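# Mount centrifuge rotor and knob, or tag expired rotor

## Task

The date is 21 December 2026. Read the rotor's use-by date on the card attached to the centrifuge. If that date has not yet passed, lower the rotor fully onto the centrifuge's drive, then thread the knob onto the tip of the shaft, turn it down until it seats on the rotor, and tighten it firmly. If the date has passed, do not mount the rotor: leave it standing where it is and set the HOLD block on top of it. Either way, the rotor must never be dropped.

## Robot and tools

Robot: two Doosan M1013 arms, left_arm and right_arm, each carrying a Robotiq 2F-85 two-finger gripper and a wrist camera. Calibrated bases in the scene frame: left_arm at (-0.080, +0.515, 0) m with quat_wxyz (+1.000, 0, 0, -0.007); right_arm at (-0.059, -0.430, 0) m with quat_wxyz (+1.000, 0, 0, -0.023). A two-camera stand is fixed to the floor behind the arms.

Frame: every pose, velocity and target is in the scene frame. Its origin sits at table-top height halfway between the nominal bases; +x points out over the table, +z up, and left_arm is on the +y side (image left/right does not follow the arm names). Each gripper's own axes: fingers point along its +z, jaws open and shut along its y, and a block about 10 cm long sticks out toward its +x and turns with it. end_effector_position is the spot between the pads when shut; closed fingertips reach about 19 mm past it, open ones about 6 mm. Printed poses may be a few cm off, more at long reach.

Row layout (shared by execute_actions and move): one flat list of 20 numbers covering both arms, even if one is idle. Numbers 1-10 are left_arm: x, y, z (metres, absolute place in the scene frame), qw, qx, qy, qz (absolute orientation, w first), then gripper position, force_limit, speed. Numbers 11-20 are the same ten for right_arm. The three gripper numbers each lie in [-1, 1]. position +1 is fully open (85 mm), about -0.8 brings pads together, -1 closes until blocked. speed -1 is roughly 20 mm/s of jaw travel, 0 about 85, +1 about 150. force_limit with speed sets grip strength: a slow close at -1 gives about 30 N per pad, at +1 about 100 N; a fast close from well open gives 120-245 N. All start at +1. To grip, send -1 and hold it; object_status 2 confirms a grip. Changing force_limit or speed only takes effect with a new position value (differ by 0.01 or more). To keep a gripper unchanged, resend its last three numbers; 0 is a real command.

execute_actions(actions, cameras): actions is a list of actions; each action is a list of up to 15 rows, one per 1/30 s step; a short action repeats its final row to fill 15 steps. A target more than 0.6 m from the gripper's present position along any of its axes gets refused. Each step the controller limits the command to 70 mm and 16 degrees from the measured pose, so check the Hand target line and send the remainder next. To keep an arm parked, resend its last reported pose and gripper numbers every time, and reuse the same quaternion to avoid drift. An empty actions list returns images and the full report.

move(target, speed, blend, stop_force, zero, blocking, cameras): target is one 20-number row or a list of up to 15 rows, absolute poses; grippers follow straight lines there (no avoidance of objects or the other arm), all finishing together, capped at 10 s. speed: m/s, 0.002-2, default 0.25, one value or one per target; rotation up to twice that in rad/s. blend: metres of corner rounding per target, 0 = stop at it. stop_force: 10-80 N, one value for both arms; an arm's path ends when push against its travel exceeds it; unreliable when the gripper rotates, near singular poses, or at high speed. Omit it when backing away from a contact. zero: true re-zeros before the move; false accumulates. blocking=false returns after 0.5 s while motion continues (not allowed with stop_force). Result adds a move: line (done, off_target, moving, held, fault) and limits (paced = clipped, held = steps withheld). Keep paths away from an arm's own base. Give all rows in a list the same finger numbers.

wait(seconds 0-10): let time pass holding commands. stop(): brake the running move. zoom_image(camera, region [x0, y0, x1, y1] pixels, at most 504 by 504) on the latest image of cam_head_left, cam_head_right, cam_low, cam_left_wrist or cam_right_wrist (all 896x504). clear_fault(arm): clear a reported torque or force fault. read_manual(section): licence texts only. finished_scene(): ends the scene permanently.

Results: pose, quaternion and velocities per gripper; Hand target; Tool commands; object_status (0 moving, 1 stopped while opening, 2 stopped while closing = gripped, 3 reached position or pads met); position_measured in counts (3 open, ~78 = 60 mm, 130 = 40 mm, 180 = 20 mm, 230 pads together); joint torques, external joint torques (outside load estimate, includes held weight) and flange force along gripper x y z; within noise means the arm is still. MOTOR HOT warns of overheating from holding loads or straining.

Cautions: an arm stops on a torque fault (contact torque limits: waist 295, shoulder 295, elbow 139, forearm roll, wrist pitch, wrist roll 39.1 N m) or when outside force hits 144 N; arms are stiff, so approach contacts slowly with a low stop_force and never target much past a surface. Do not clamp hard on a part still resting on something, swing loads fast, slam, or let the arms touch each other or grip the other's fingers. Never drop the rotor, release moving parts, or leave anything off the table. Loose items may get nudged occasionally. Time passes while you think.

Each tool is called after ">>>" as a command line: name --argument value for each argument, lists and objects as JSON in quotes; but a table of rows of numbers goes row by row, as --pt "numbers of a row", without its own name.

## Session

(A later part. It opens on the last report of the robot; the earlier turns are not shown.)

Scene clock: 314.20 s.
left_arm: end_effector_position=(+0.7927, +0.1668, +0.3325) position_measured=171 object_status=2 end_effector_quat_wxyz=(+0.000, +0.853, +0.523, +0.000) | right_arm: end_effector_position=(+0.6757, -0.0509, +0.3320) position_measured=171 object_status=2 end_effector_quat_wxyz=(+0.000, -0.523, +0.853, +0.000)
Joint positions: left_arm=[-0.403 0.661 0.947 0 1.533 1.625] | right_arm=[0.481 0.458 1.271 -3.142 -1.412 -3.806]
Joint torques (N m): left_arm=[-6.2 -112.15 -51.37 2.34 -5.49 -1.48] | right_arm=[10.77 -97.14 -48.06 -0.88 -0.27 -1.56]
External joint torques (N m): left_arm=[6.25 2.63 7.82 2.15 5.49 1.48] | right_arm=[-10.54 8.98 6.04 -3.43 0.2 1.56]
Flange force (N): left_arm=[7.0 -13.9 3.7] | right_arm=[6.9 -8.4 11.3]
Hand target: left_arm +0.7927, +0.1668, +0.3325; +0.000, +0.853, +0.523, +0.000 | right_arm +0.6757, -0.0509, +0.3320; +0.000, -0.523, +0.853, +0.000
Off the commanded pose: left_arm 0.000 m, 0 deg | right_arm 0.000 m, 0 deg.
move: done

>>> move --target '[0.78694,0.16967,0.3325,0,0.8387,0.5446,0,-1,0.3,-1,0.68146,-0.05377,0.332,0,0.5446,-0.8387,0,-1,0.3,-1]' --speed 0.008 --cameras '["all"]'

>>> zoom_image --camera "cam_head_left" --region '[370, 160, 470, 250]'

Scene clock: 326.93 s.
left_arm: end_effector_position=(+0.7869, +0.1697, +0.3325) position_measured=171 object_status=2 end_effector_quat_wxyz=(+0.000, +0.839, +0.545, +0.000) | right_arm: end_effector_position=(+0.6815, -0.0538, +0.3320) position_measured=171 object_status=2 end_effector_quat_wxyz=(+0.000, -0.545, +0.839, +0.000)
Joint positions: left_arm=[-0.403 0.649 0.968 0 1.525 1.573] | right_arm=[0.475 0.465 1.261 -3.142 -1.416 -3.864]
Joint torques (N m): left_arm=[-6.11 -109.71 -51.08 2.39 -5.77 -1.44] | right_arm=[10.85 -97.35 -47.7 -1.17 0.15 -1.53]
External joint torques (N m): left_arm=[6.05 2.28 7.85 2.07 5.76 1.44] | right_arm=[-10.67 8.1 5.35 -3.19 -0.21 1.53]
Flange force (N): left_arm=[7.5 -13.7 3.1] | right_arm=[7.1 -8.4 9.4]
Hand target: left_arm +0.7869, +0.1697, +0.3325; +0.000, +0.839, +0.545, +0.000 | right_arm +0.6815, -0.0538, +0.3320; +0.000, -0.545, +0.839, +0.000
Off the commanded pose: left_arm 0.000 m, 0 deg | right_arm 0.000 m, 0 deg.
move: done

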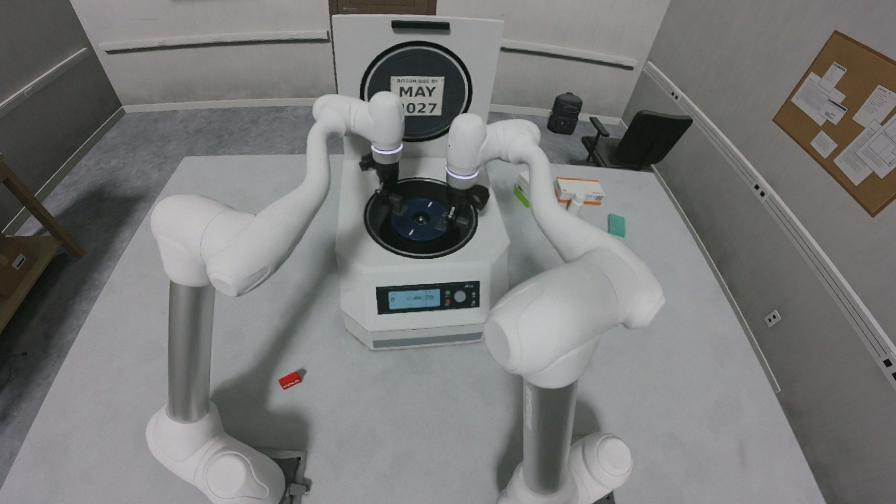

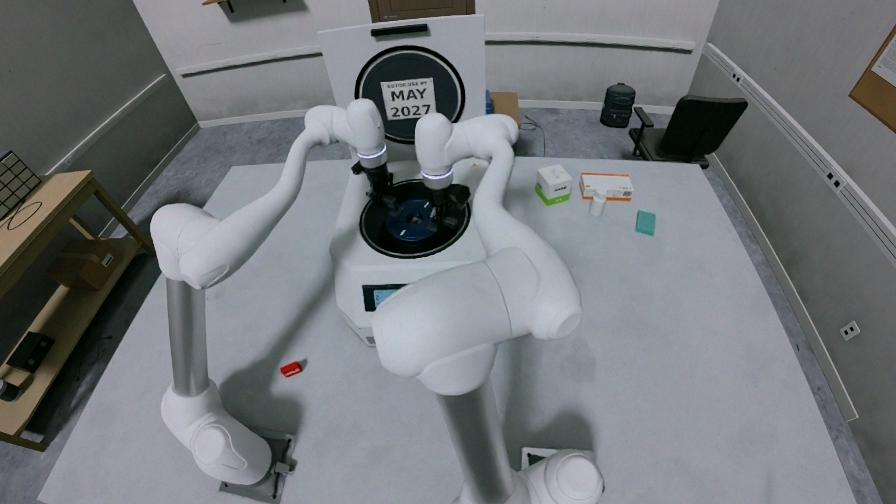

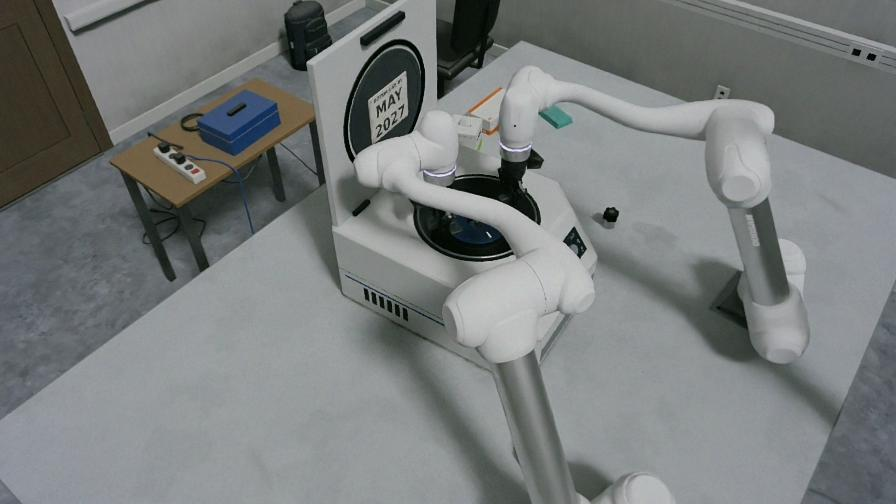

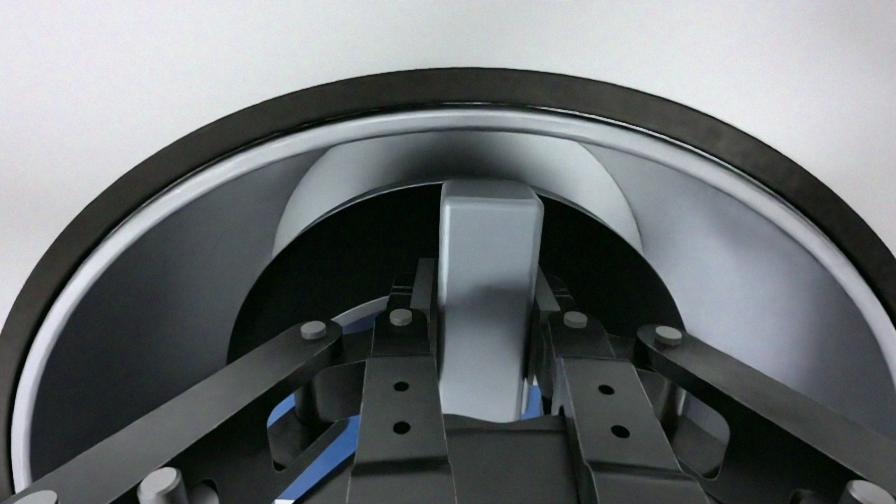

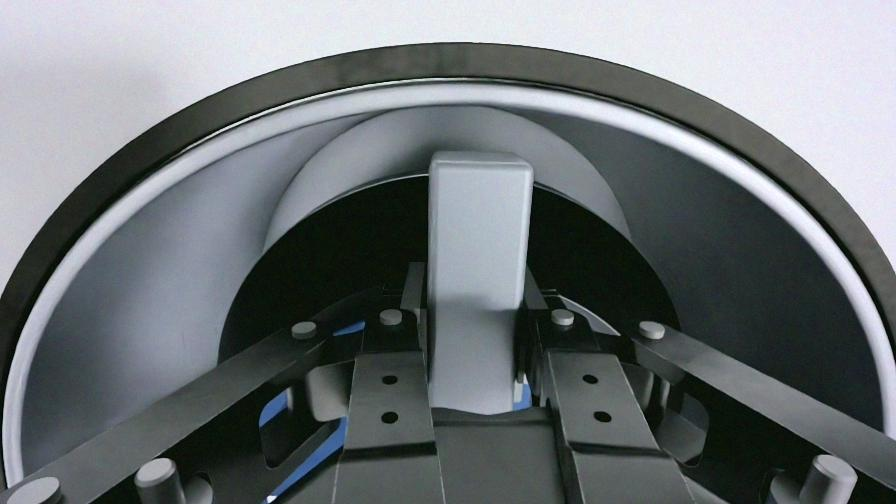

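Scaled by 5.040.

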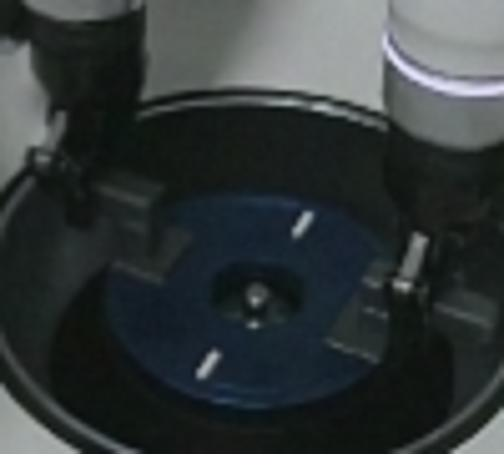

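>>> move --pt "0.7974 0.1641 0.3325 0 0.8638 0.5038 0 -1 0.3 -1 0.6710 -0.0482 0.332 0 0.5038 -0.8638 0 -1 0.3 -1" --pt "0.80287 0.16064 0.3325 0 0.8767 0.4810 0 -1 0.3 -1 0.66553 -0.04474 0.332 0 0.4810 -0.8767 0 -1 0.3 -1" --speed 0.008

>>> move --target '[0.80815,0.15691,0.3325,0,0.8890,0.4579,0,-1,0.3,-1,0.66025,-0.04101,0.332,0,0.4579,-0.8890,0,-1,0.3,-1]' --speed 0.008

Scene clock: 343.17 s.
left_arm: end_effector_position=(+0.8029, +0.1606, +0.3325) position_measured=171 object_status=2 end_effector_quat_wxyz=(+0.000, +0.877, +0.481, +0.000) | right_arm: end_effector_position=(+0.6655, -0.0447, +0.3320) position_measured=171 object_status=2 end_effector_quat_wxyz=(+0.000, -0.481, +0.877, +0.000)
Joint positions: left_arm=[-0.404 0.685 0.907 0 1.55 1.72] | right_arm=[0.493 0.448 1.286 -3.142 -1.407 -3.698]
Joint torques (N m): left_arm=[-1.44 -116.6 -48.71 3.57 -2.26 -1.59] | right_arm=[16.79 -100.87 -43.95 0.75 -4.17 -1.51]
External joint torques (N m): left_arm=[1.58 6.11 5.42 0.91 2.24 1.59] | right_arm=[-16.56 12.4 1.46 -5.12 4.1 1.51]
Flange force (N): left_arm=[2.7 -3.6 5.6] | right_arm=[-2.2 -22.3 12.3]
Hand target: left_arm +0.8029, +0.1606, +0.3325; +0.000, +0.877, +0.481, +0.000 | right_arm +0.6655, -0.0447, +0.3320; +0.000, -0.481, +0.877, +0.000
Off the commanded pose: left_arm 0.000 m, 0 deg | right_arm 0.000 m, 0 deg.
move: done

Scene clock: 346.67 s.
left_arm: end_effector_position=(+0.8081, +0.1569, +0.3325) position_measured=171 object_status=2 end_effector_quat_wxyz=(+0.000, +0.889, +0.458, +0.000) | right_arm: end_effector_position=(+0.6603, -0.0410, +0.3320) position_measured=171 object_status=2 end_effector_quat_wxyz=(+0.000, -0.458, +0.889, +0.000)
Joint positions: left_arm=[-0.406 0.698 0.884 0 1.559 1.771] | right_arm=[0.5 0.443 1.293 -3.142 -1.405 -3.639]
Joint torques (N m): left_arm=[-0.12 -118.45 -45.56 3.89 0.29 -1.67] | right_arm=[22.84 -104.16 -41.77 2.68 -6.69 -1.6]
External joint torques (N m): left_arm=[0.02 5.59 1.79 0.64 -0.3 1.67] | right_arm=[-22.63 16.38 -0.77 -7.05 6.63 1.6]
Flange force (N): left_arm=[2.8 4.3 3.8] | right_arm=[-9.0 -33.0 14.6]
Hand target: left_arm +0.8081, +0.1569, +0.3325; +0.000, +0.889, +0.458, +0.000 | right_arm +0.6603, -0.0410, +0.3320; +0.000, -0.458, +0.889, +0.000
Off the commanded pose: left_arm 0.000 m, 0 deg | right_arm 0.000 m, 0 deg.
move: done

>>> move --target '[0.80815,0.15691,0.3318,0,0.8890,0.4579,0,-1,0.3,-1,0.66025,-0.04101,0.3313,0,0.4579,-0.8890,0,-1,0.3,-1]' --speed 0.004 --cameras '["cam_head_left"]'

>>> zoom_image --camera "cam_head_left" --region '[385, 180, 455, 250]'

Scene clock: 361.37 s.
left_arm: end_effector_position=(+0.8082, +0.1569, +0.3319) position_measured=171 object_status=2 end_effector_quat_wxyz=(+0.000, +0.889, +0.458, +0.000) | right_arm: end_effector_position=(+0.6602, -0.0410, +0.3315) position_measured=171 object_status=2 end_effector_quat_wxyz=(+0.000, -0.458, +0.889, +0.000)
Joint positions: left_arm=[-0.406 0.698 0.886 0 1.558 1.771] | right_arm=[0.5 0.443 1.294 -3.142 -1.404 -3.639]
Joint torques (N m): left_arm=[-1.69 -89.59 -29.67 3.44 -0.22 -1.7] | right_arm=[23.29 -75.11 -25.26 2.98 -5.03 -1.68]
External joint torques (N m): left_arm=[2.13 -22.77 -13.88 1.07 0.2 1.7] | right_arm=[-23.06 -12.27 -17.03 -7.32 4.96 1.68]
Flange force (N): left_arm=[4.5 1.5 -25.2] | right_arm=[-3.3 -30.7 -19.0]
Hand target: left_arm +0.8082, +0.1569, +0.3318; +0.000, +0.889, +0.458, +0.000 | right_arm +0.6602, -0.0410, +0.3313; +0.000, -0.458, +0.889, +0.000
Off the commanded pose: left_arm 0.000 m, 0 deg | right_arm 0.000 m, 0 deg.
move: done
Images, in order (width x height): cam_head_left 896x504.

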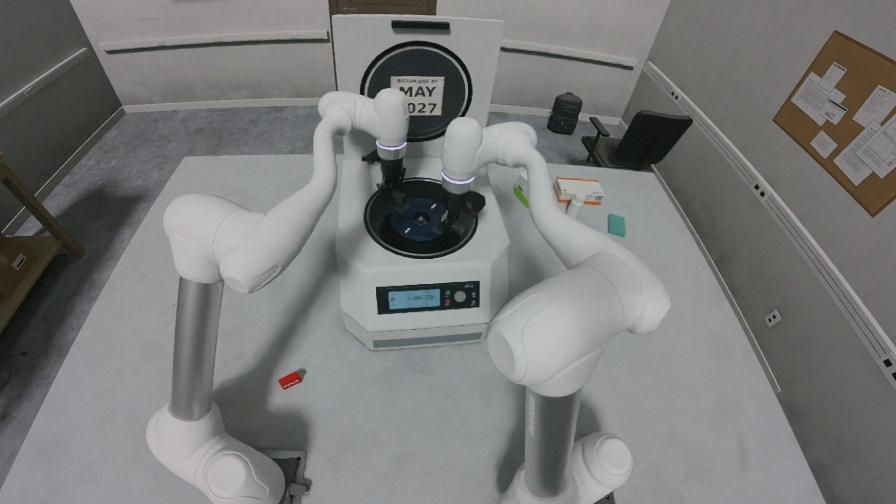

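Scaled by 7.200.

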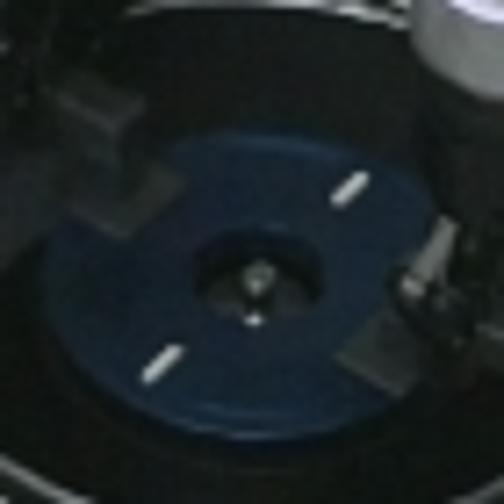

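>>> execute_actions --actions '[[[0.8074,0.1576,0.3326,0,0.8860,0.4637,0,-1,0.3,-1,0.6620,-0.0422,0.3321,0,0.4637,-0.8860,0,-1,0.3,-1]],[[0.8061,0.1585,0.3326,0,0.8829,0.4695,0,-1,0.3,-1,0.6633,-0.0431,0.3321,0,0.4695,-0.8829,0,-1,0.3,-1]],[[0.8048,0.1594,0.3326,0,0.8799,0.4752,0,-1,0.3,-1,0.6646,-0.0440,0.3321,0,0.4752,-0.8799,0,-1,0.3,-1]],[[0.8034,0.1604,0.3326,0,0.8767,0.4810,0,-1,0.3,-1,0.6660,-0.0450,0.3321,0,0.4810,-0.8767,0,-1,0.3,-1]],[[0.8021,0.1613,0.3326,0,0.8736,0.4867,0,-1,0.3,-1,0.6673,-0.0459,0.3321,0,0.4867,-0.8736,0,-1,0.3,-1]]]'

>>> execute_actions --actions '[[[0.8007,0.1621,0.3326,0,0.8704,0.4924,0,-1,0.3,-1,0.6687,-0.0467,0.3321,0,0.4924,-0.8704,0,-1,0.3,-1]],[[0.7993,0.1630,0.3326,0,0.8671,0.4981,0,-1,0.3,-1,0.6701,-0.0476,0.3321,0,0.4981,-0.8671,0,-1,0.3,-1]],[[0.7980,0.1638,0.3326,0,0.8638,0.5038,0,-1,0.3,-1,0.6714,-0.0484,0.3321,0,0.5038,-0.8638,0,-1,0.3,-1]],[[0.7966,0.1646,0.3326,0,0.8605,0.5094,0,-1,0.3,-1,0.6728,-0.0492,0.3321,0,0.5094,-0.8605,0,-1,0.3,-1]],[[0.7952,0.1654,0.3326,0,0.8572,0.5150,0,-1,0.3,-1,0.6742,-0.0500,0.3321,0,0.5150,-0.8572,0,-1,0.3,-1]]]'

Scene clock: 375.37 s.
left_arm: end_effector_position=(+0.8021, +0.1613, +0.3326) position_measured=171 object_status=2 end_effector_quat_wxyz=(+0.000, +0.874, +0.487, +0.000) | right_arm: end_effector_position=(+0.6673, -0.0459, +0.3321) position_measured=171 object_status=2 end_effector_quat_wxyz=(+0.000, -0.487, +0.874, +0.000)
Joint positions: left_arm=[-0.404 0.683 0.91 0 1.549 1.707] | right_arm=[0.491 0.45 1.283 -3.142 -1.408 -3.713]
Joint torques (N m): left_arm=[-3.12 -115.33 -52.59 3.24 -5.84 -1.66] | right_arm=[9.43 -103.03 -49.54 -1.57 -1.94 -1.64]
External joint torques (N m): left_arm=[4.3 3.75 8.91 1.31 5.83 1.66] | right_arm=[-9.19 15.4 7.54 -2.75 1.86 1.65]
External joint torques at the end of the 1st action: left_arm=[5.83 -3.24 4.8 1.92 5.77 1.66] | right_arm=[-8.79 7.74 3.31 -2.87 1.29 1.7]
External joint torques at the end of the 2nd action: left_arm=[5.52 4.89 8.97 2.11 5.46 1.66] | right_arm=[-10.71 14.79 8.34 -3.32 1.3 1.73]
External joint torques at the end of the 3rd action: left_arm=[6.69 5.15 9.16 2.23 5.71 1.7] | right_arm=[-11.15 15.4 8.6 -3.2 1.28 1.74]
External joint torques at the end of the 4th action: left_arm=[4.85 4.63 9.16 1.76 5.61 1.6] | right_arm=[-10.18 14.75 8.1 -3.05 1.45 1.64]
Flange force (N): left_arm=[3.7 -15.6 5.2] | right_arm=[0.3 -10.5 17.9]
Flange force at the end of the 1st action (N): left_arm=[5.2 -16.1 -1.9] | right_arm=[1.5 -9.1 8.9]
Flange force at the end of the 2nd action (N): left_arm=[5.1 -14.4 6.1] | right_arm=[3.3 -10.7 18.0]
Flange force at the end of the 3rd action (N): left_arm=[6.4 -14.3 5.9] | right_arm=[3.3 -11.3 18.5]
Flange force at the end of the 4th action (N): left_arm=[4.2 -15.1 6.1] | right_arm=[2.7 -10.4 17.9]
Hand target: left_arm +0.8021, +0.1613, +0.3326; +0.000, +0.874, +0.487, +0.000 | right_arm +0.6673, -0.0459, +0.3321; +0.000, -0.487, +0.874, +0.000
Off the commanded pose: left_arm 0.000 m, 0 deg | right_arm 0.000 m, 0 deg.

Scene clock: 378.07 s.
left_arm: end_effector_position=(+0.7952, +0.1654, +0.3326) position_measured=171 object_status=2 end_effector_quat_wxyz=(+0.000, +0.857, +0.515, +0.000) | right_arm: end_effector_position=(+0.6742, -0.0500, +0.3321) position_measured=171 object_status=2 end_effector_quat_wxyz=(+0.000, -0.515, +0.857, +0.000)
Joint positions: left_arm=[-0.403 0.667 0.937 0 1.537 1.643] | right_arm=[0.483 0.457 1.273 -3.142 -1.412 -3.787]
Joint torques (N m): left_arm=[-6.27 -112.68 -52.23 2.32 -6.05 -1.58] | right_arm=[10.66 -101.2 -50.31 -1.3 -0.68 -1.67]
External joint torques (N m): left_arm=[6.98 3.35 8.93 2.18 6.05 1.58] | right_arm=[-10.42 12.72 8.08 -3.03 0.61 1.67]
External joint torques at the end of the 1st action: left_arm=[6.55 4.13 9.15 2.23 5.76 1.61] | right_arm=[-10.08 14.44 8.39 -3.15 0.97 1.61]
External joint torques at the end of the 2nd action: left_arm=[6.45 4.55 8.99 2.11 5.76 1.57] | right_arm=[-9.92 14.88 8.31 -3 0.82 1.62]
External joint torques at the end of the 3rd action: left_arm=[5.61 3.96 9.31 1.98 5.99 1.69] | right_arm=[-9.88 14.04 8.62 -3.02 0.99 1.74]
External joint torques at the end of the 4th action: left_arm=[6.34 3.5 8.93 2.25 6.01 1.69] | right_arm=[-10.24 13.81 7.99 -3.03 0.7 1.62]
Flange force (N): left_arm=[7.4 -15.7 4.6] | right_arm=[5.9 -8.8 15.8]
Flange force at the end of the 1st action (N): left_arm=[7.0 -15.6 5.7] | right_arm=[4.1 -9.6 17.4]
Flange force at the end of the 2nd action (N): left_arm=[7.0 -14.1 5.4] | right_arm=[3.2 -10.0 17.1]
Flange force at the end of the 3rd action (N): left_arm=[6.0 -15.9 5.5] | right_arm=[5.0 -8.6 17.6]
Flange force at the end of the 4th action (N): left_arm=[6.9 -15.5 4.8] | right_arm=[4.2 -9.8 16.2]
Hand target: left_arm +0.7952, +0.1654, +0.3326; +0.000, +0.857, +0.515, +0.000 | right_arm +0.6742, -0.0500, +0.3321; +0.000, -0.515, +0.857, +0.000
Off the commanded pose: left_arm 0.000 m, 0 deg | right_arm 0.000 m, 0 deg.

>>> move --pt "0.7952 0.1654 0.3476 0 0.8572 0.5150 0 -1 0.3 -1 0.6742 -0.0500 0.3471 0 0.5150 -0.8572 0 -1 0.3 -1" --pt "0.7857 0.1702 0.3476 0 0.8339 0.5519 0 -1 0.3 -1 0.6837 -0.0548 0.3471 0 0.5519 -0.8339 0 -1 0.3 -1" --pt "0.7755 0.1743 0.3476 0 0.8090 0.5878 0 -1 0.3 -1 0.6939 -0.0589 0.3471 0 0.5878 -0.8090 0 -1 0.3 -1" --pt "0.7755 0.1743 0.3396 0 0.8090 0.5878 0 -1 0.3 -1 0.6939 -0.0589 0.3391 0 0.5878 -0.8090 0 -1 0.3 -1" --speed 0.015 --blend '[0.001,0.004,0.001,0]'

>>> execute_actions --actions '[[[0.7755,0.1743,0.3381,0,0.8090,0.5878,0,-1,0.3,-1,0.6939,-0.0589,0.3376,0,0.5878,-0.8090,0,-1,0.3,-1]],[[0.7755,0.1743,0.3366,0,0.8090,0.5878,0,-1,0.3,-1,0.6939,-0.0589,0.3361,0,0.5878,-0.8090,0,-1,0.3,-1]],[[0.7755,0.1743,0.3353,0,0.8090,0.5878,0,-1,0.3,-1,0.6939,-0.0589,0.3348,0,0.5878,-0.8090,0,-1,0.3,-1]],[[0.7755,0.1743,0.3340,0,0.8090,0.5878,0,-1,0.3,-1,0.6939,-0.0589,0.3335,0,0.5878,-0.8090,0,-1,0.3,-1]]]'

Scene clock: 396.80 s.
left_arm: end_effector_position=(+0.7755, +0.1743, +0.3396) position_measured=171 object_status=2 end_effector_quat_wxyz=(+0.000, +0.809, +0.588, +0.000) | right_arm: end_effector_position=(+0.6939, -0.0589, +0.3391) position_measured=171 object_status=2 end_effector_quat_wxyz=(+0.000, -0.588, +0.809, +0.000)
Joint positions: left_arm=[-0.403 0.624 0.996 0 1.521 1.468] | right_arm=[0.463 0.478 1.229 -3.142 -1.435 -3.981]
Joint torques (N m): left_arm=[-5.26 -127.58 -63.36 2.74 -5.99 -1.34] | right_arm=[8.89 -123.06 -63.17 -1.99 -0.52 -1.39]
External joint torques (N m): left_arm=[5.57 21.6 19.86 1.77 5.99 1.34] | right_arm=[-8.71 33.19 21.02 -2.35 0.47 1.39]
Flange force (N): left_arm=[8.4 -13.2 24.2] | right_arm=[5.2 -7.2 39.1]
Hand target: left_arm +0.7755, +0.1743, +0.3396; +0.000, +0.809, +0.588, +0.000 | right_arm +0.6939, -0.0589, +0.3391; +0.000, -0.588, +0.809, +0.000
Off the commanded pose: left_arm 0.000 m, 0 deg | right_arm 0.000 m, 0 deg.
move: done

Scene clock: 399.00 s.
left_arm: end_effector_position=(+0.7755, +0.1743, +0.3340) position_measured=171 object_status=2 end_effector_quat_wxyz=(+0.000, +0.809, +0.588, +0.000) | right_arm: end_effector_position=(+0.6939, -0.0589, +0.3335) position_measured=171 object_status=2 end_effector_quat_wxyz=(+0.000, -0.588, +0.809, +0.000)
Joint positions: left_arm=[-0.403 0.625 1.005 0 1.512 1.468] | right_arm=[0.463 0.479 1.237 -3.142 -1.426 -3.981]
Joint torques (N m): left_arm=[-3.18 -128.18 -63.59 3.34 -5.84 -1.34] | right_arm=[8.01 -122.32 -62.52 -2.05 -0.75 -1.37]
External joint torques (N m): left_arm=[3.56 22.03 20.16 1.16 5.85 1.34] | right_arm=[-7.88 31.99 20.26 -2.32 0.7 1.37]
External joint torques at the end of the 1st action: left_arm=[4.76 23.05 20.8 1.53 6.15 1.31] | right_arm=[-8.43 31.64 20.51 -2.39 0.23 1.34]
External joint torques at the end of the 2nd action: left_arm=[3.51 22.7 20.55 1.11 6.01 1.34] | right_arm=[-7.72 31.01 20.51 -2.16 0.63 1.37]
External joint torques at the end of the 3rd action: left_arm=[4.71 23.31 21.22 1.51 6 1.36] | right_arm=[-8.32 33.36 21.08 -2.36 0.55 1.41]
Flange force (N): left_arm=[6.2 -13.6 24.8] | right_arm=[4.7 -6.3 38.1]
Flange force at the end of the 1st action (N): left_arm=[7.5 -13.2 25.5] | right_arm=[5.8 -6.2 37.6]
Flange force at the end of the 2nd action (N): left_arm=[6.2 -13.4 25.3] | right_arm=[6.1 -4.6 38.1]
Flange force at the end of the 3rd action (N): left_arm=[7.5 -14.2 26.4] | right_arm=[4.8 -6.8 39.4]
Hand target: left_arm +0.7755, +0.1743, +0.3340; +0.000, +0.809, +0.588, +0.000 | right_arm +0.6939, -0.0589, +0.3335; +0.000, -0.588, +0.809, +0.000
Off the commanded pose: left_arm 0.000 m, 0 deg | right_arm 0.000 m, 0 deg.

>>> move --pt "0.7755 0.1743 0.3476 0 0.8090 0.5878 0 -1 0.3 -1 0.6939 -0.0589 0.3471 0 0.5878 -0.8090 0 -1 0.3 -1" --pt "0.7562 0.1794 0.3476 0 0.7588 0.6514 0 -1 0.3 -1 0.7132 -0.0640 0.3471 0 0.6514 -0.7588 0 -1 0.3 -1" --pt "0.7347 0.1812 0.3476 0 0.6990 0.7151 0 -1 0.3 -1 0.7347 -0.0658 0.3471 0 0.7151 -0.6990 0 -1 0.3 -1" --pt "0.7132 0.1794 0.3476 0 0.6340 0.7733 0 -1 0.3 -1 0.7562 -0.0640 0.3471 0 0.7733 -0.6340 0 -1 0.3 -1" --pt "0.6924 0.1738 0.3476 0 0.5643 0.8256 0 -1 0.3 -1 0.7770 -0.0584 0.3471 0 0.8256 -0.5643 0 -1 0.3 -1" --speed 0.025 --blend 0.003 --cameras '["cam_head_left"]'

Scene clock: 425.63 s.
left_arm: end_effector_position=(+0.7180, +0.1798, +0.3476) position_measured=171 object_status=2 end_effector_quat_wxyz=(+0.000, +0.649, +0.761, +0.000) | right_arm: end_effector_position=(+0.7514, -0.0644, +0.3471) position_measured=171 object_status=2 end_effector_quat_wxyz=(+0.000, +0.761, -0.649, +0.000)
Joint positions: left_arm=[-0.424 0.522 1.146 0 1.474 0.975] | right_arm=[0.432 0.563 1.081 -3.142 -1.497 -4.485]
Joint torques (N m): left_arm=[-0.39 -91.61 -82.99 5.56 -28.95 -0.96] | right_arm=[-14.35 -120.95 -89.13 -7.89 19.99 -0.76]
External joint torques (N m): left_arm=[0.75 -4.95 39.79 -1.09 28.99 0.96] | right_arm=[14.62 22.13 46.43 3.48 -20.01 0.76]
Flange force (N): left_arm=[48.9 -74.9 10.7] | right_arm=[2.3 74.3 42.0]
Hand target: left_arm +0.7180, +0.1798, +0.3476; +0.000, +0.649, +0.761, +0.000 | right_arm +0.7514, -0.0644, +0.3471; +0.000, +0.761, -0.649, +0.000
Off the commanded pose: left_arm 0.026 m, 12 deg | right_arm 0.026 m, 12 deg.
move: off_target (left_arm, right_arm; path cut at 10 s); path passed 3 of 5 targets
Images, in order (width x height): cam_head_left 896x504.

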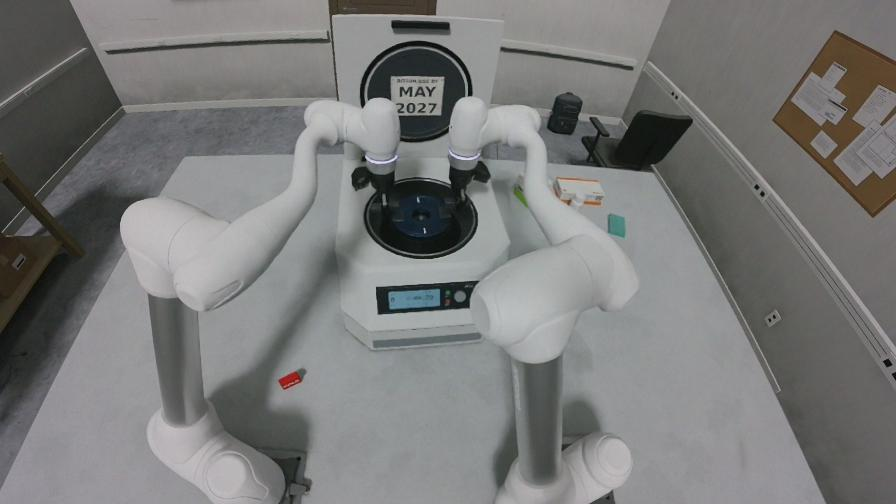

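>>> move --target '[0.7165,0.1800,0.3476,0,0.649,0.761,0,-1,0.3,-1,0.7499,-0.0642,0.3471,0,0.761,-0.649,0,-1,0.3,-1]' --speed 0.01

Scene clock: 429.27 s.
left_arm: end_effector_position=(+0.7166, +0.1800, +0.3476) position_measured=171 object_status=2 end_effector_quat_wxyz=(+0.000, +0.649, +0.761, +0.000) | right_arm: end_effector_position=(+0.7500, -0.0643, +0.3471) position_measured=171 object_status=2 end_effector_quat_wxyz=(+0.000, +0.761, -0.649, +0.000)
Joint positions: left_arm=[-0.425 0.519 1.15 0 1.472 0.974] | right_arm=[0.432 0.561 1.085 -3.142 -1.495 -4.485]
Joint torques (N m): left_arm=[-6.62 -110.46 -65.9 2.85 -10.18 -0.96] | right_arm=[5.7 -132.98 -69.52 -2.79 2.98 -0.88]
External joint torques (N m): left_arm=[6.56 14.63 22.8 1.6 10.22 0.96] | right_arm=[-5.42 33.06 26.37 -1.67 -3 0.88]
Flange force (N): left_arm=[21.3 -17.7 20.0] | right_arm=[8.4 11.4 40.9]
Hand target: left_arm +0.7165, +0.1800, +0.3476; +0.000, +0.649, +0.761, +0.000 | right_arm +0.7499, -0.0642, +0.3471; +0.000, +0.761, -0.649, +0.000
Off the commanded pose: left_arm 0.000 m, 0 deg | right_arm 0.000 m, 0 deg.
move: done

>>> move --pt "0.7162 0.1804 0.3476 0 0.649 0.761 0 -1 0.3 -1 0.7496 -0.0642 0.3471 0 0.761 -0.649 0 -1 0.3 -1" --pt "0.6944 0.1754 0.3476 0 0.5786 0.8156 0 -1 0.3 -1 0.7706 -0.0594 0.3471 0 0.8156 -0.5786 0 -1 0.3 -1" --pt "0.6742 0.1668 0.3476 0 0.5053 0.8630 0 -1 0.3 -1 0.7901 -0.0511 0.3471 0 0.8630 -0.5053 0 -1 0.3 -1" --speed 0.03 --blend 0.002

Scene clock: 442.37 s.
left_arm: end_effector_position=(+0.6742, +0.1668, +0.3476) position_measured=171 object_status=2 end_effector_quat_wxyz=(+0.000, +0.505, +0.863, +0.000) | right_arm: end_effector_position=(+0.7901, -0.0510, +0.3471) position_measured=171 object_status=2 end_effector_quat_wxyz=(+0.000, +0.863, -0.505, +0.000)
Joint positions: left_arm=[-0.461 0.462 1.238 0 1.442 0.585] | right_arm=[0.429 0.641 0.955 -3.142 -1.546 -4.841]
Joint torques (N m): left_arm=[14.78 -107.39 -62.36 10.13 -6.17 -0.45] | right_arm=[-11.96 -138.75 -72.34 -7.4 6.26 -0.48]
External joint torques (N m): left_arm=[-14.61 17.35 19.66 -5.73 6.24 0.45] | right_arm=[12.24 33.06 29.49 2.98 -6.25 0.48]
Flange force (N): left_arm=[2.9 -23.1 22.2] | right_arm=[-15.7 21.5 41.0]
Hand target: left_arm +0.6742, +0.1668, +0.3476; +0.000, +0.505, +0.863, +0.000 | right_arm +0.7901, -0.0511, +0.3471; +0.000, +0.863, -0.505, +0.000
Off the commanded pose: left_arm 0.000 m, 0 deg | right_arm 0.000 m, 0 deg.
move: done; blend cut to 0.0003 m at target 1

>>> move --pt "0.6737 0.1665 0.3476 0 0.5053 0.8630 0 -1 0.3 -1 0.7896 -0.0511 0.3471 0 0.8630 -0.5053 0 -1 0.3 -1" --pt "0.6553 0.1547 0.3476 0 0.4281 0.9037 0 -1 0.3 -1 0.8073 -0.0398 0.3471 0 0.9037 -0.4281 0 -1 0.3 -1" --pt "0.6393 0.1397 0.3476 0 0.3477 0.9376 0 -1 0.3 -1 0.8227 -0.0254 0.3471 0 0.9376 -0.3477 0 -1 0.3 -1" --speed 0.03 --blend 0.002

Scene clock: 451.30 s.
left_arm: end_effector_position=(+0.6393, +0.1397, +0.3476) position_measured=171 object_status=2 end_effector_quat_wxyz=(+0.000, +0.348, +0.938, +0.000) | right_arm: end_effector_position=(+0.8227, -0.0253, +0.3471) position_measured=171 object_status=2 end_effector_quat_wxyz=(+0.000, +0.938, -0.348, +0.000)
Joint positions: left_arm=[-0.51 0.429 1.286 0 1.426 0.186] | right_arm=[0.441 0.725 0.812 -3.142 -1.605 -5.178]
Joint torques (N m): left_arm=[21.85 -109.99 -51.72 12.64 2.79 -0.03] | right_arm=[-31.79 -142.86 -77.17 -12.45 12.23 -0.29]
External joint torques (N m): left_arm=[-21.78 22.72 8.92 -8.29 -2.72 0.03] | right_arm=[32.05 30.34 34.33 8.04 -12.2 0.29]
Flange force (N): left_arm=[-18.5 -23.2 23.1] | right_arm=[-48.6 26.0 41.1]
Hand target: left_arm +0.6393, +0.1397, +0.3476; +0.000, +0.348, +0.938, +0.000 | right_arm +0.8227, -0.0254, +0.3471; +0.000, +0.938, -0.348, +0.000
Off the commanded pose: left_arm 0.000 m, 0 deg | right_arm 0.000 m, 0 deg.
move: done; blend cut to 0.0003 m at target 1

>>> move --pt "0.6390 0.1394 0.3476 0 0.3477 0.9376 0 -1 0.3 -1 0.8220 -0.0253 0.3471 0 0.9376 -0.3477 0 -1 0.3 -1" --pt "0.6311 0.1297 0.3476 0 0.3007 0.9537 0 -1 0.3 -1 0.8296 -0.0160 0.3471 0 0.9537 -0.3007 0 -1 0.3 -1" --speed 0.03 --blend 0.001

Scene clock: 455.73 s.
left_arm: end_effector_position=(+0.6311, +0.1297, +0.3476) position_measured=171 object_status=2 end_effector_quat_wxyz=(+0.000, +0.301, +0.954, +0.000) | right_arm: end_effector_position=(+0.8296, -0.0160, +0.3471) position_measured=171 object_status=2 end_effector_quat_wxyz=(+0.000, +0.954, -0.301, +0.000)
Joint positions: left_arm=[-0.526 0.425 1.292 0 1.425 0.071] | right_arm=[0.447 0.748 0.772 -3.142 -1.622 -5.271]
Joint torques (N m): left_arm=[11.48 -110.85 -49.27 9.02 4.83 -0.09] | right_arm=[-22.79 -147.19 -72.63 -9.97 7.97 -0.24]
External joint torques (N m): left_arm=[-11.31 23.66 6.38 -4.64 -4.75 0.09] | right_arm=[23.04 33.74 30.2 5.6 -7.94 0.24]
Flange force (N): left_arm=[-21.0 -11.5 23.1] | right_arm=[-35.5 14.0 41.4]
Hand target: left_arm +0.6311, +0.1297, +0.3476; +0.000, +0.301, +0.954, +0.000 | right_arm +0.8296, -0.0160, +0.3471; +0.000, +0.954, -0.301, +0.000
Off the commanded pose: left_arm 0.000 m, 0 deg | right_arm 0.000 m, 0 deg.
move: done; blend cut to 0.0004 m at target 1

>>> move --pt "0.6315 0.1295 0.3476 0 0.3007 0.9537 0 -1 0.3 -1 0.8293 -0.0158 0.3471 0 0.9537 -0.3007 0 -1 0.3 -1" --pt "0.6315 0.1295 0.3346 0 0.3007 0.9537 0 -1 0.3 -1 0.8293 -0.0158 0.3341 0 0.9537 -0.3007 0 -1 0.3 -1" --pt "0.6315 0.1295 0.3326 0 0.3007 0.9537 0 -1 0.3 -1 0.8293 -0.0158 0.3321 0 0.9537 -0.3007 0 -1 0.3 -1" --speed '[0.01,0.01,0.004]'

>>> execute_actions --actions '[[[0.6299,0.1274,0.3326,0,0.2907,0.9568,0,-1,0.3,-1,0.8308,-0.0138,0.3321,0,0.9568,-0.2907,0,-1,0.3,-1]],[[0.6285,0.1252,0.3326,0,0.2807,0.9598,0,-1,0.3,-1,0.8322,-0.0117,0.3321,0,0.9598,-0.2807,0,-1,0.3,-1]],[[0.6270,0.1230,0.3326,0,0.2706,0.9627,0,-1,0.3,-1,0.8336,-0.0096,0.3321,0,0.9627,-0.2706,0,-1,0.3,-1]],[[0.6256,0.1208,0.3326,0,0.2605,0.9655,0,-1,0.3,-1,0.8349,-0.0075,0.3321,0,0.9655,-0.2605,0,-1,0.3,-1]],[[0.6243,0.1186,0.3326,0,0.2504,0.9681,0,-1,0.3,-1,0.8362,-0.0053,0.3321,0,0.9681,-0.2504,0,-1,0.3,-1]]]'

Scene clock: 464.03 s.
left_arm: end_effector_position=(+0.6315, +0.1295, +0.3327) position_measured=171 object_status=2 end_effector_quat_wxyz=(+0.000, +0.301, +0.954, +0.000) | right_arm: end_effector_position=(+0.8293, -0.0158, +0.3323) position_measured=171 object_status=2 end_effector_quat_wxyz=(+0.000, +0.954, -0.301, +0.000)
Joint positions: left_arm=[-0.526 0.429 1.312 0 1.4 0.071] | right_arm=[0.448 0.746 0.802 -3.142 -1.594 -5.271]
Joint torques (N m): left_arm=[12.37 -81.18 -44.41 9.67 -4.56 -0.2] | right_arm=[-5.49 -124.84 -57.49 -5.11 6.16 -0.18]
External joint torques (N m): left_arm=[-12.15 -6.18 1.77 -5.32 4.63 0.2] | right_arm=[5.81 10.88 14.78 0.73 -6.12 0.18]
Flange force (N): left_arm=[9.8 -16.0 -7.1] | right_arm=[-16.9 17.0 16.0]
Hand target: left_arm +0.6315, +0.1295, +0.3326; +0.000, +0.301, +0.954, +0.000 | right_arm +0.8293, -0.0158, +0.3321; +0.000, +0.954, -0.301, +0.000
Off the commanded pose: left_arm 0.000 m, 0 deg | right_arm 0.000 m, 0 deg.
move: done

Scene clock: 466.73 s.
left_arm: end_effector_position=(+0.6243, +0.1186, +0.3326) position_measured=171 object_status=2 end_effector_quat_wxyz=(+0.000, +0.250, +0.968, +0.000) | right_arm: end_effector_position=(+0.8362, -0.0053, +0.3321) position_measured=171 object_status=2 end_effector_quat_wxyz=(+0.000, +0.968, -0.250, +0.000)
Joint positions: left_arm=[-0.542 0.428 1.315 0 1.399 -0.049] | right_arm=[0.455 0.771 0.758 -3.142 -1.612 -5.368]
Joint torques (N m): left_arm=[17.81 -78.16 -37.82 11.48 -1.64 -0.08] | right_arm=[-10.98 -117.59 -57.33 -6.43 10.43 -0.18]
External joint torques (N m): left_arm=[-17.46 -9.55 -5.11 -7.1 1.71 0.08] | right_arm=[11.19 2.11 14.69 2.03 -10.39 0.18]
External joint torques at the end of the 1st action: left_arm=[-13.02 -8.69 -1.76 -5.56 3.52 0.08] | right_arm=[8.08 6.41 13.33 1.19 -7.3 0.14]
External joint torques at the end of the 2nd action: left_arm=[-14.67 -9.62 -1.81 -6.19 4 0.11] | right_arm=[6.46 4.4 13.36 0.93 -7.82 0.2]
External joint torques at the end of the 3rd action: left_arm=[-14.48 -9.87 -3.51 -6.26 3.01 0.11] | right_arm=[9.08 2.1 13.03 1.45 -8.54 0.12]
External joint torques at the end of the 4th action: left_arm=[-15.68 -8.78 -4.44 -6.23 2 0.12] | right_arm=[10.88 3.45 13.81 2.07 -8.95 0.21]
Flange force (N): left_arm=[3.1 -21.5 -12.7] | right_arm=[-30.8 23.3 9.2]
Flange force at the end of the 1st action (N): left_arm=[7.9 -16.0 -10.9] | right_arm=[-21.9 15.9 11.5]
Flange force at the end of the 2nd action (N): left_arm=[9.1 -18.0 -12.0] | right_arm=[-23.0 20.2 10.8]
Flange force at the end of the 3rd action (N): left_arm=[6.2 -17.8 -12.8] | right_arm=[-26.7 21.1 9.2]
Flange force at the end of the 4th action (N): left_arm=[3.1 -19.2 -12.1] | right_arm=[-28.0 19.8 9.9]
Hand target: left_arm +0.6243, +0.1186, +0.3326; +0.000, +0.250, +0.968, +0.000 | right_arm +0.8362, -0.0053, +0.3321; +0.000, +0.968, -0.250, +0.000
Off the commanded pose: left_arm 0.000 m, 0 deg | right_arm 0.000 m, 0 deg.

>>> execute_actions --actions '[[[0.6228,0.1164,0.3328,0,0.2402,0.9707,0,-1,0.3,-1,0.8372,-0.0031,0.3323,0,0.9707,-0.2402,0,-1,0.3,-1]],[[0.6215,0.1141,0.3328,0,0.2300,0.9732,0,-1,0.3,-1,0.8384,-0.0009,0.3323,0,0.9732,-0.2300,0,-1,0.3,-1]],[[0.6203,0.1118,0.3328,0,0.2198,0.9755,0,-1,0.3,-1,0.8396,0.0014,0.3323,0,0.9755,-0.2198,0,-1,0.3,-1]],[[0.6192,0.1094,0.3328,0,0.2096,0.9778,0,-1,0.3,-1,0.8407,0.0036,0.3323,0,0.9778,-0.2096,0,-1,0.3,-1]]]' --cameras '["all"]'

>>> zoom_image --camera "cam_head_left" --region '[385, 180, 455, 250]'

>>> zoom_image --camera "cam_low" --region '[410, 170, 550, 270]'

Scene clock: 474.33 s.
left_arm: end_effector_position=(+0.6192, +0.1094, +0.3328) position_measured=171 object_status=2 end_effector_quat_wxyz=(+0.000, +0.210, +0.978, +0.000) | right_arm: end_effector_position=(+0.8407, +0.0036, +0.3323) position_measured=171 object_status=2 end_effector_quat_wxyz=(+0.000, +0.978, -0.210, +0.000)
Joint positions: left_arm=[-0.555 0.428 1.314 0 1.399 -0.146] | right_arm=[0.461 0.79 0.724 -3.142 -1.628 -5.446]
Joint torques (N m): left_arm=[18.03 -94.88 -39.7 11.34 4.01 -0.09] | right_arm=[-11.58 -126.24 -63.22 -6.59 11.87 -0.18]
External joint torques (N m): left_arm=[-17.42 8.47 -2.56 -7.03 -3.93 0.09] | right_arm=[11.87 8.51 20.31 2.18 -11.82 0.18]
External joint torques at the end of the 1st action: left_arm=[-16.49 3.52 -1.23 -6.35 -1.31 0.17] | right_arm=[8.04 8.93 16.39 1.1 -8.46 0.21]
External joint torques at the end of the 2nd action: left_arm=[-15.35 7.38 -2.58 -6.32 -3.58 0.13] | right_arm=[9.92 8.51 17.55 1.75 -9.52 0.23]
External joint torques at the end of the 3rd action: left_arm=[-17.47 9.54 -2.34 -6.97 -4.54 0.02] | right_arm=[8.65 6.1 18.43 1.28 -11.12 0.17]
Flange force (N): left_arm=[-13.9 -23.0 5.4] | right_arm=[-37.9 26.4 17.8]
Flange force at the end of the 1st action (N): left_arm=[-5.0 -20.7 1.5] | right_arm=[-27.0 19.0 15.7]
Flange force at the end of the 2nd action (N): left_arm=[-12.9 -20.2 4.5] | right_arm=[-31.2 21.1 16.2]
Flange force at the end of the 3rd action (N): left_arm=[-14.7 -23.2 7.1] | right_arm=[-34.6 27.4 15.4]
Hand target: left_arm +0.6192, +0.1094, +0.3328; +0.000, +0.210, +0.978, +0.000 | right_arm +0.8407, +0.0036, +0.3323; +0.000, +0.978, -0.210, +0.000
Off the commanded pose: left_arm 0.000 m, 0 deg | right_arm 0.000 m, 0 deg.

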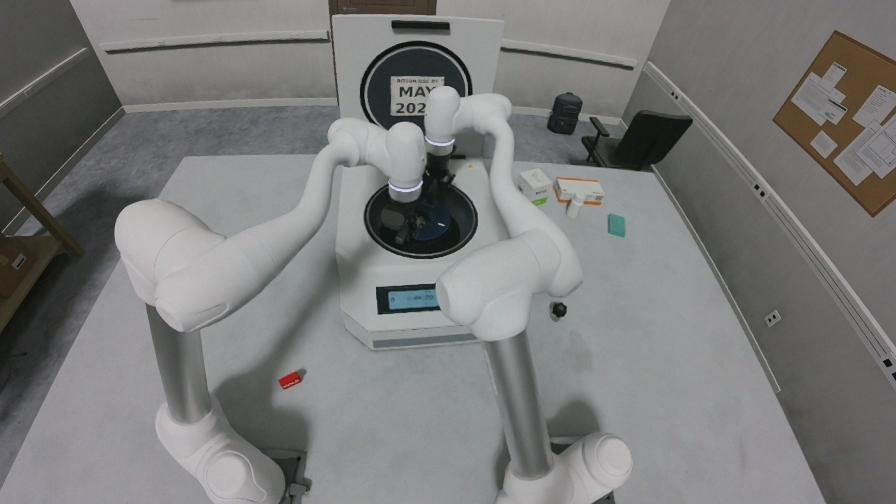

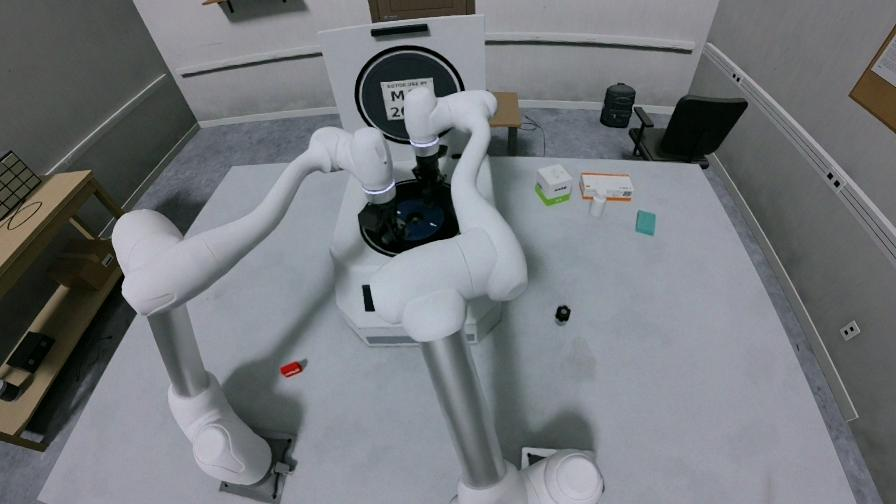

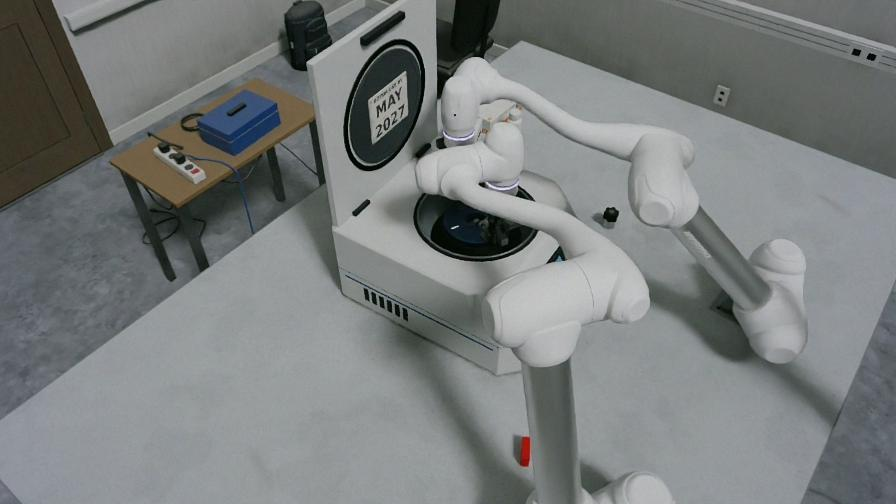

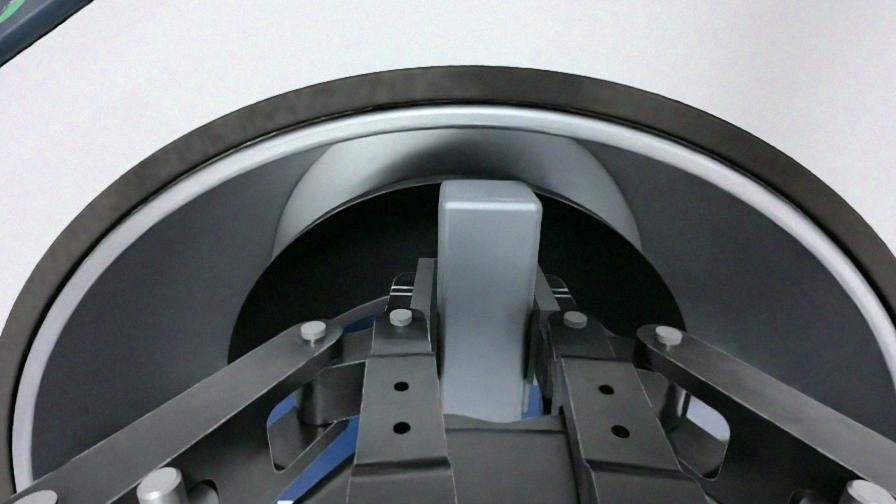

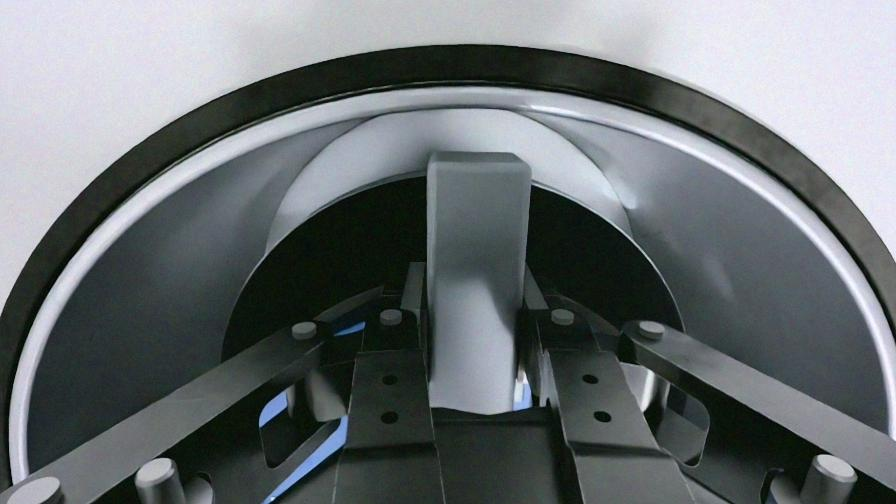

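Scaled by 7.200.

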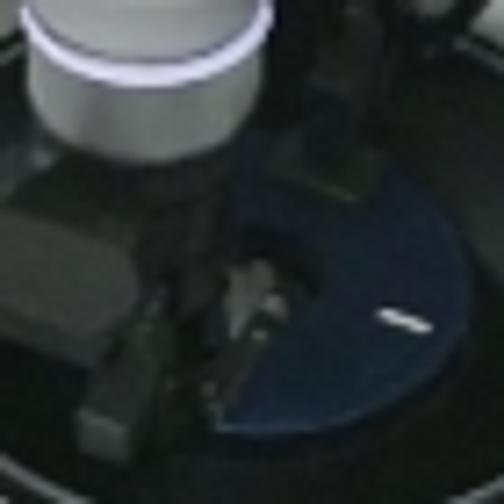

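Scaled by 3.600.

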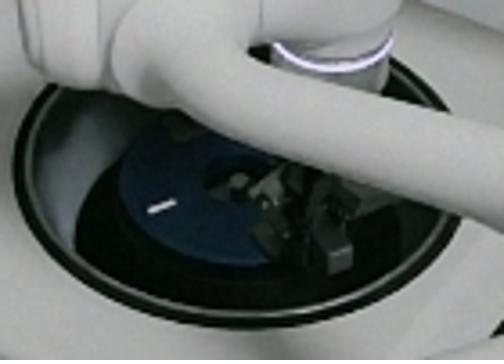

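>>> move --pt "0.6192 0.1094 0.345 0 0.2096 0.9778 0 -1 0.3 -1 0.8405 0.0037 0.3445 0 0.9778 -0.2096 0 -1 0.3 -1" --pt "0.6315 0.1295 0.345 0 0.3007 0.9537 0 -1 0.3 -1 0.8293 -0.0158 0.3445 0 0.9537 -0.3007 0 -1 0.3 -1" --pt "0.6452 0.1456 0.345 0 0.3803 0.9249 0 -1 0.3 -1 0.8160 -0.0312 0.3445 0 0.9249 -0.3803 0 -1 0.3 -1" --pt "0.6624 0.1595 0.345 0 0.4594 0.8882 0 -1 0.3 -1 0.8000 -0.0445 0.3445 0 0.8882 -0.4594 0 -1 0.3 -1" --pt "0.6817 0.1704 0.345 0 0.5351 0.8448 0 -1 0.3 -1 0.7820 -0.0548 0.3445 0 0.8448 -0.5351 0 -1 0.3 -1" --speed 0.03 --blend 0.002

>>> move --pt "0.6817 0.1704 0.345 0 0.5351 0.8448 0 -1 0.3 -1 0.7820 -0.0548 0.3445 0 0.8448 -0.5351 0 -1 0.3 -1" --pt "0.7027 0.1778 0.345 0 0.6066 0.7950 0 -1 0.3 -1 0.7624 -0.0617 0.3445 0 0.7950 -0.6066 0 -1 0.3 -1" --pt "0.7244 0.1812 0.345 0 0.6737 0.7390 0 -1 0.3 -1 0.7417 -0.0650 0.3445 0 0.7390 -0.6737 0 -1 0.3 -1" --pt "0.7463 0.1808 0.345 0 0.7355 0.6776 0 -1 0.3 -1 0.7205 -0.0646 0.3445 0 0.6776 -0.7355 0 -1 0.3 -1" --pt "0.7678 0.1766 0.345 0 0.7918 0.6108 0 -1 0.3 -1 0.6998 -0.0606 0.3445 0 0.6108 -0.7918 0 -1 0.3 -1" --speed 0.03 --blend 0.002

Scene clock: 497.43 s.
left_arm: end_effector_position=(+0.6671, +0.1622, +0.3450) position_measured=171 object_status=2 end_effector_quat_wxyz=(+0.000, +0.478, +0.878, +0.000) | right_arm: end_effector_position=(+0.7956, -0.0470, +0.3445) position_measured=171 object_status=2 end_effector_quat_wxyz=(+0.000, +0.878, -0.478, +0.000)
Joint positions: left_arm=[-0.47 0.455 1.253 0 1.434 0.514] | right_arm=[0.431 0.654 0.937 -3.142 -1.55 -4.901]
Joint torques (N m): left_arm=[-5.63 -108.76 -68.86 3.24 -9.17 -0.55] | right_arm=[20.91 -145.6 -65.75 2.02 -0.54 -0.51]
External joint torques (N m): left_arm=[6.06 19.06 26.07 1.17 9.24 0.55] | right_arm=[-20.66 38.44 22.79 -6.45 0.54 0.51]
Flange force (N): left_arm=[25.8 -6.6 26.9] | right_arm=[21.1 4.2 41.7]
Hand target: left_arm +0.6671, +0.1622, +0.3450; +0.000, +0.478, +0.878, +0.000 | right_arm +0.7956, -0.0470, +0.3445; +0.000, +0.878, -0.478, +0.000
Off the commanded pose: left_arm 0.017 m, 8 deg | right_arm 0.016 m, 8 deg.
move: off_target (left_arm, right_arm; path cut at 10 s); path passed 4 of 5 targets

Scene clock: 507.67 s.
left_arm: end_effector_position=(+0.7392, +0.1809, +0.3450) position_measured=171 object_status=2 end_effector_quat_wxyz=(+0.000, +0.716, +0.698, +0.000) | right_arm: end_effector_position=(+0.7273, -0.0647, +0.3445) position_measured=171 object_status=2 end_effector_quat_wxyz=(+0.000, +0.698, -0.716, +0.000)
Joint positions: left_arm=[-0.413 0.556 1.096 0 1.489 1.17] | right_arm=[0.442 0.524 1.147 -3.142 -1.47 -4.291]
Joint torques (N m): left_arm=[-24.54 -121.95 -65.93 -3.26 -6.65 -1.13] | right_arm=[29.39 -127.55 -65.78 4.94 1.07 -1.03]
External joint torques (N m): left_arm=[25.24 22.61 22.83 7.74 6.68 1.13] | right_arm=[-29.12 32.38 23.21 -9.33 -1.1 1.03]
Flange force (N): left_arm=[33.7 -4.8 27.6] | right_arm=[32.1 -8.2 39.2]
Hand target: left_arm +0.7392, +0.1809, +0.3450; +0.000, +0.716, +0.698, +0.000 | right_arm +0.7273, -0.0647, +0.3445; +0.000, +0.698, -0.716, +0.000
Off the commanded pose: left_arm 0.029 m, 13 deg | right_arm 0.028 m, 13 deg.
move: off_target (left_arm, right_arm; path cut at 10 s); path passed 3 of 5 targets

>>> move --pt "0.7530 0.1805 0.345 0 0.7529 0.6581 0 -1 0.3 -1 0.7142 -0.0644 0.3445 0 0.6581 -0.7529 0 -1 0.3 -1" --pt "0.7733 0.1756 0.345 0 0.8049 0.5934 0 -1 0.3 -1 0.6946 -0.0596 0.3445 0 0.5934 -0.8049 0 -1 0.3 -1" --pt "0.7733 0.1756 0.335 0 0.8049 0.5934 0 -1 0.3 -1 0.6946 -0.0596 0.3345 0 0.5934 -0.8049 0 -1 0.3 -1" --speed 0.02

>>> move --target '[0.7733,0.1756,0.3327,0,0.8049,0.5934,0,-1,0.3,-1,0.6946,-0.0596,0.3322,0,0.5934,-0.8049,0,-1,0.3,-1]' --speed 0.006

Scene clock: 519.13 s.
left_arm: end_effector_position=(+0.7733, +0.1756, +0.3350) position_measured=171 object_status=2 end_effector_quat_wxyz=(+0.000, +0.805, +0.593, +0.000) | right_arm: end_effector_position=(+0.6946, -0.0596, +0.3345) position_measured=171 object_status=2 end_effector_quat_wxyz=(+0.000, -0.593, +0.805, +0.000)
Joint positions: left_arm=[-0.403 0.62 1.011 0 1.51 1.455] | right_arm=[0.462 0.479 1.234 -3.142 -1.428 -3.996]
Joint torques (N m): left_arm=[17.54 -130.4 -62.49 9.38 -3.44 -1.42] | right_arm=[-3.19 -127.07 -55.82 -5.65 -6.31 -1.45]
External joint torques (N m): left_arm=[-17.58 25.36 19.18 -4.9 3.44 1.42] | right_arm=[3.44 35.87 13.29 1.28 6.25 1.45]
Flange force (N): left_arm=[-16.9 -9.6 27.8] | right_arm=[-18.9 -11.5 38.4]
Hand target: left_arm +0.7733, +0.1756, +0.3350; +0.000, +0.805, +0.593, +0.000 | right_arm +0.6946, -0.0596, +0.3345; +0.000, -0.593, +0.805, +0.000
Off the commanded pose: left_arm 0.000 m, 0 deg | right_arm 0.000 m, 0 deg.
move: done

Scene clock: 519.83 s.
left_arm: end_effector_position=(+0.7733, +0.1756, +0.3328) position_measured=171 object_status=2 end_effector_quat_wxyz=(+0.000, +0.805, +0.593, +0.000) | right_arm: end_effector_position=(+0.6946, -0.0596, +0.3323) position_measured=171 object_status=2 end_effector_quat_wxyz=(+0.000, -0.593, +0.805, +0.000)
Joint positions: left_arm=[-0.403 0.62 1.015 0 1.506 1.455] | right_arm=[0.462 0.48 1.238 -3.142 -1.424 -3.996]
Joint torques (N m): left_arm=[17.59 -119.38 -56.55 9.34 -4.13 -1.39] | right_arm=[-2.54 -113.48 -48.43 -5.8 -5.4 -1.34]
External joint torques (N m): left_arm=[-17.23 14.51 13.35 -4.86 4.13 1.39] | right_arm=[2.68 23.92 6.6 1.49 5.35 1.34]
Flange force (N): left_arm=[-16.4 -11.1 16.0] | right_arm=[-16.5 -10.5 24.4]
Hand target: left_arm +0.7733, +0.1756, +0.3327; +0.000, +0.805, +0.593, +0.000 | right_arm +0.6946, -0.0596, +0.3322; +0.000, -0.593, +0.805, +0.000
Off the commanded pose: left_arm 0.000 m, 0 deg | right_arm 0.000 m, 0 deg.
move: done


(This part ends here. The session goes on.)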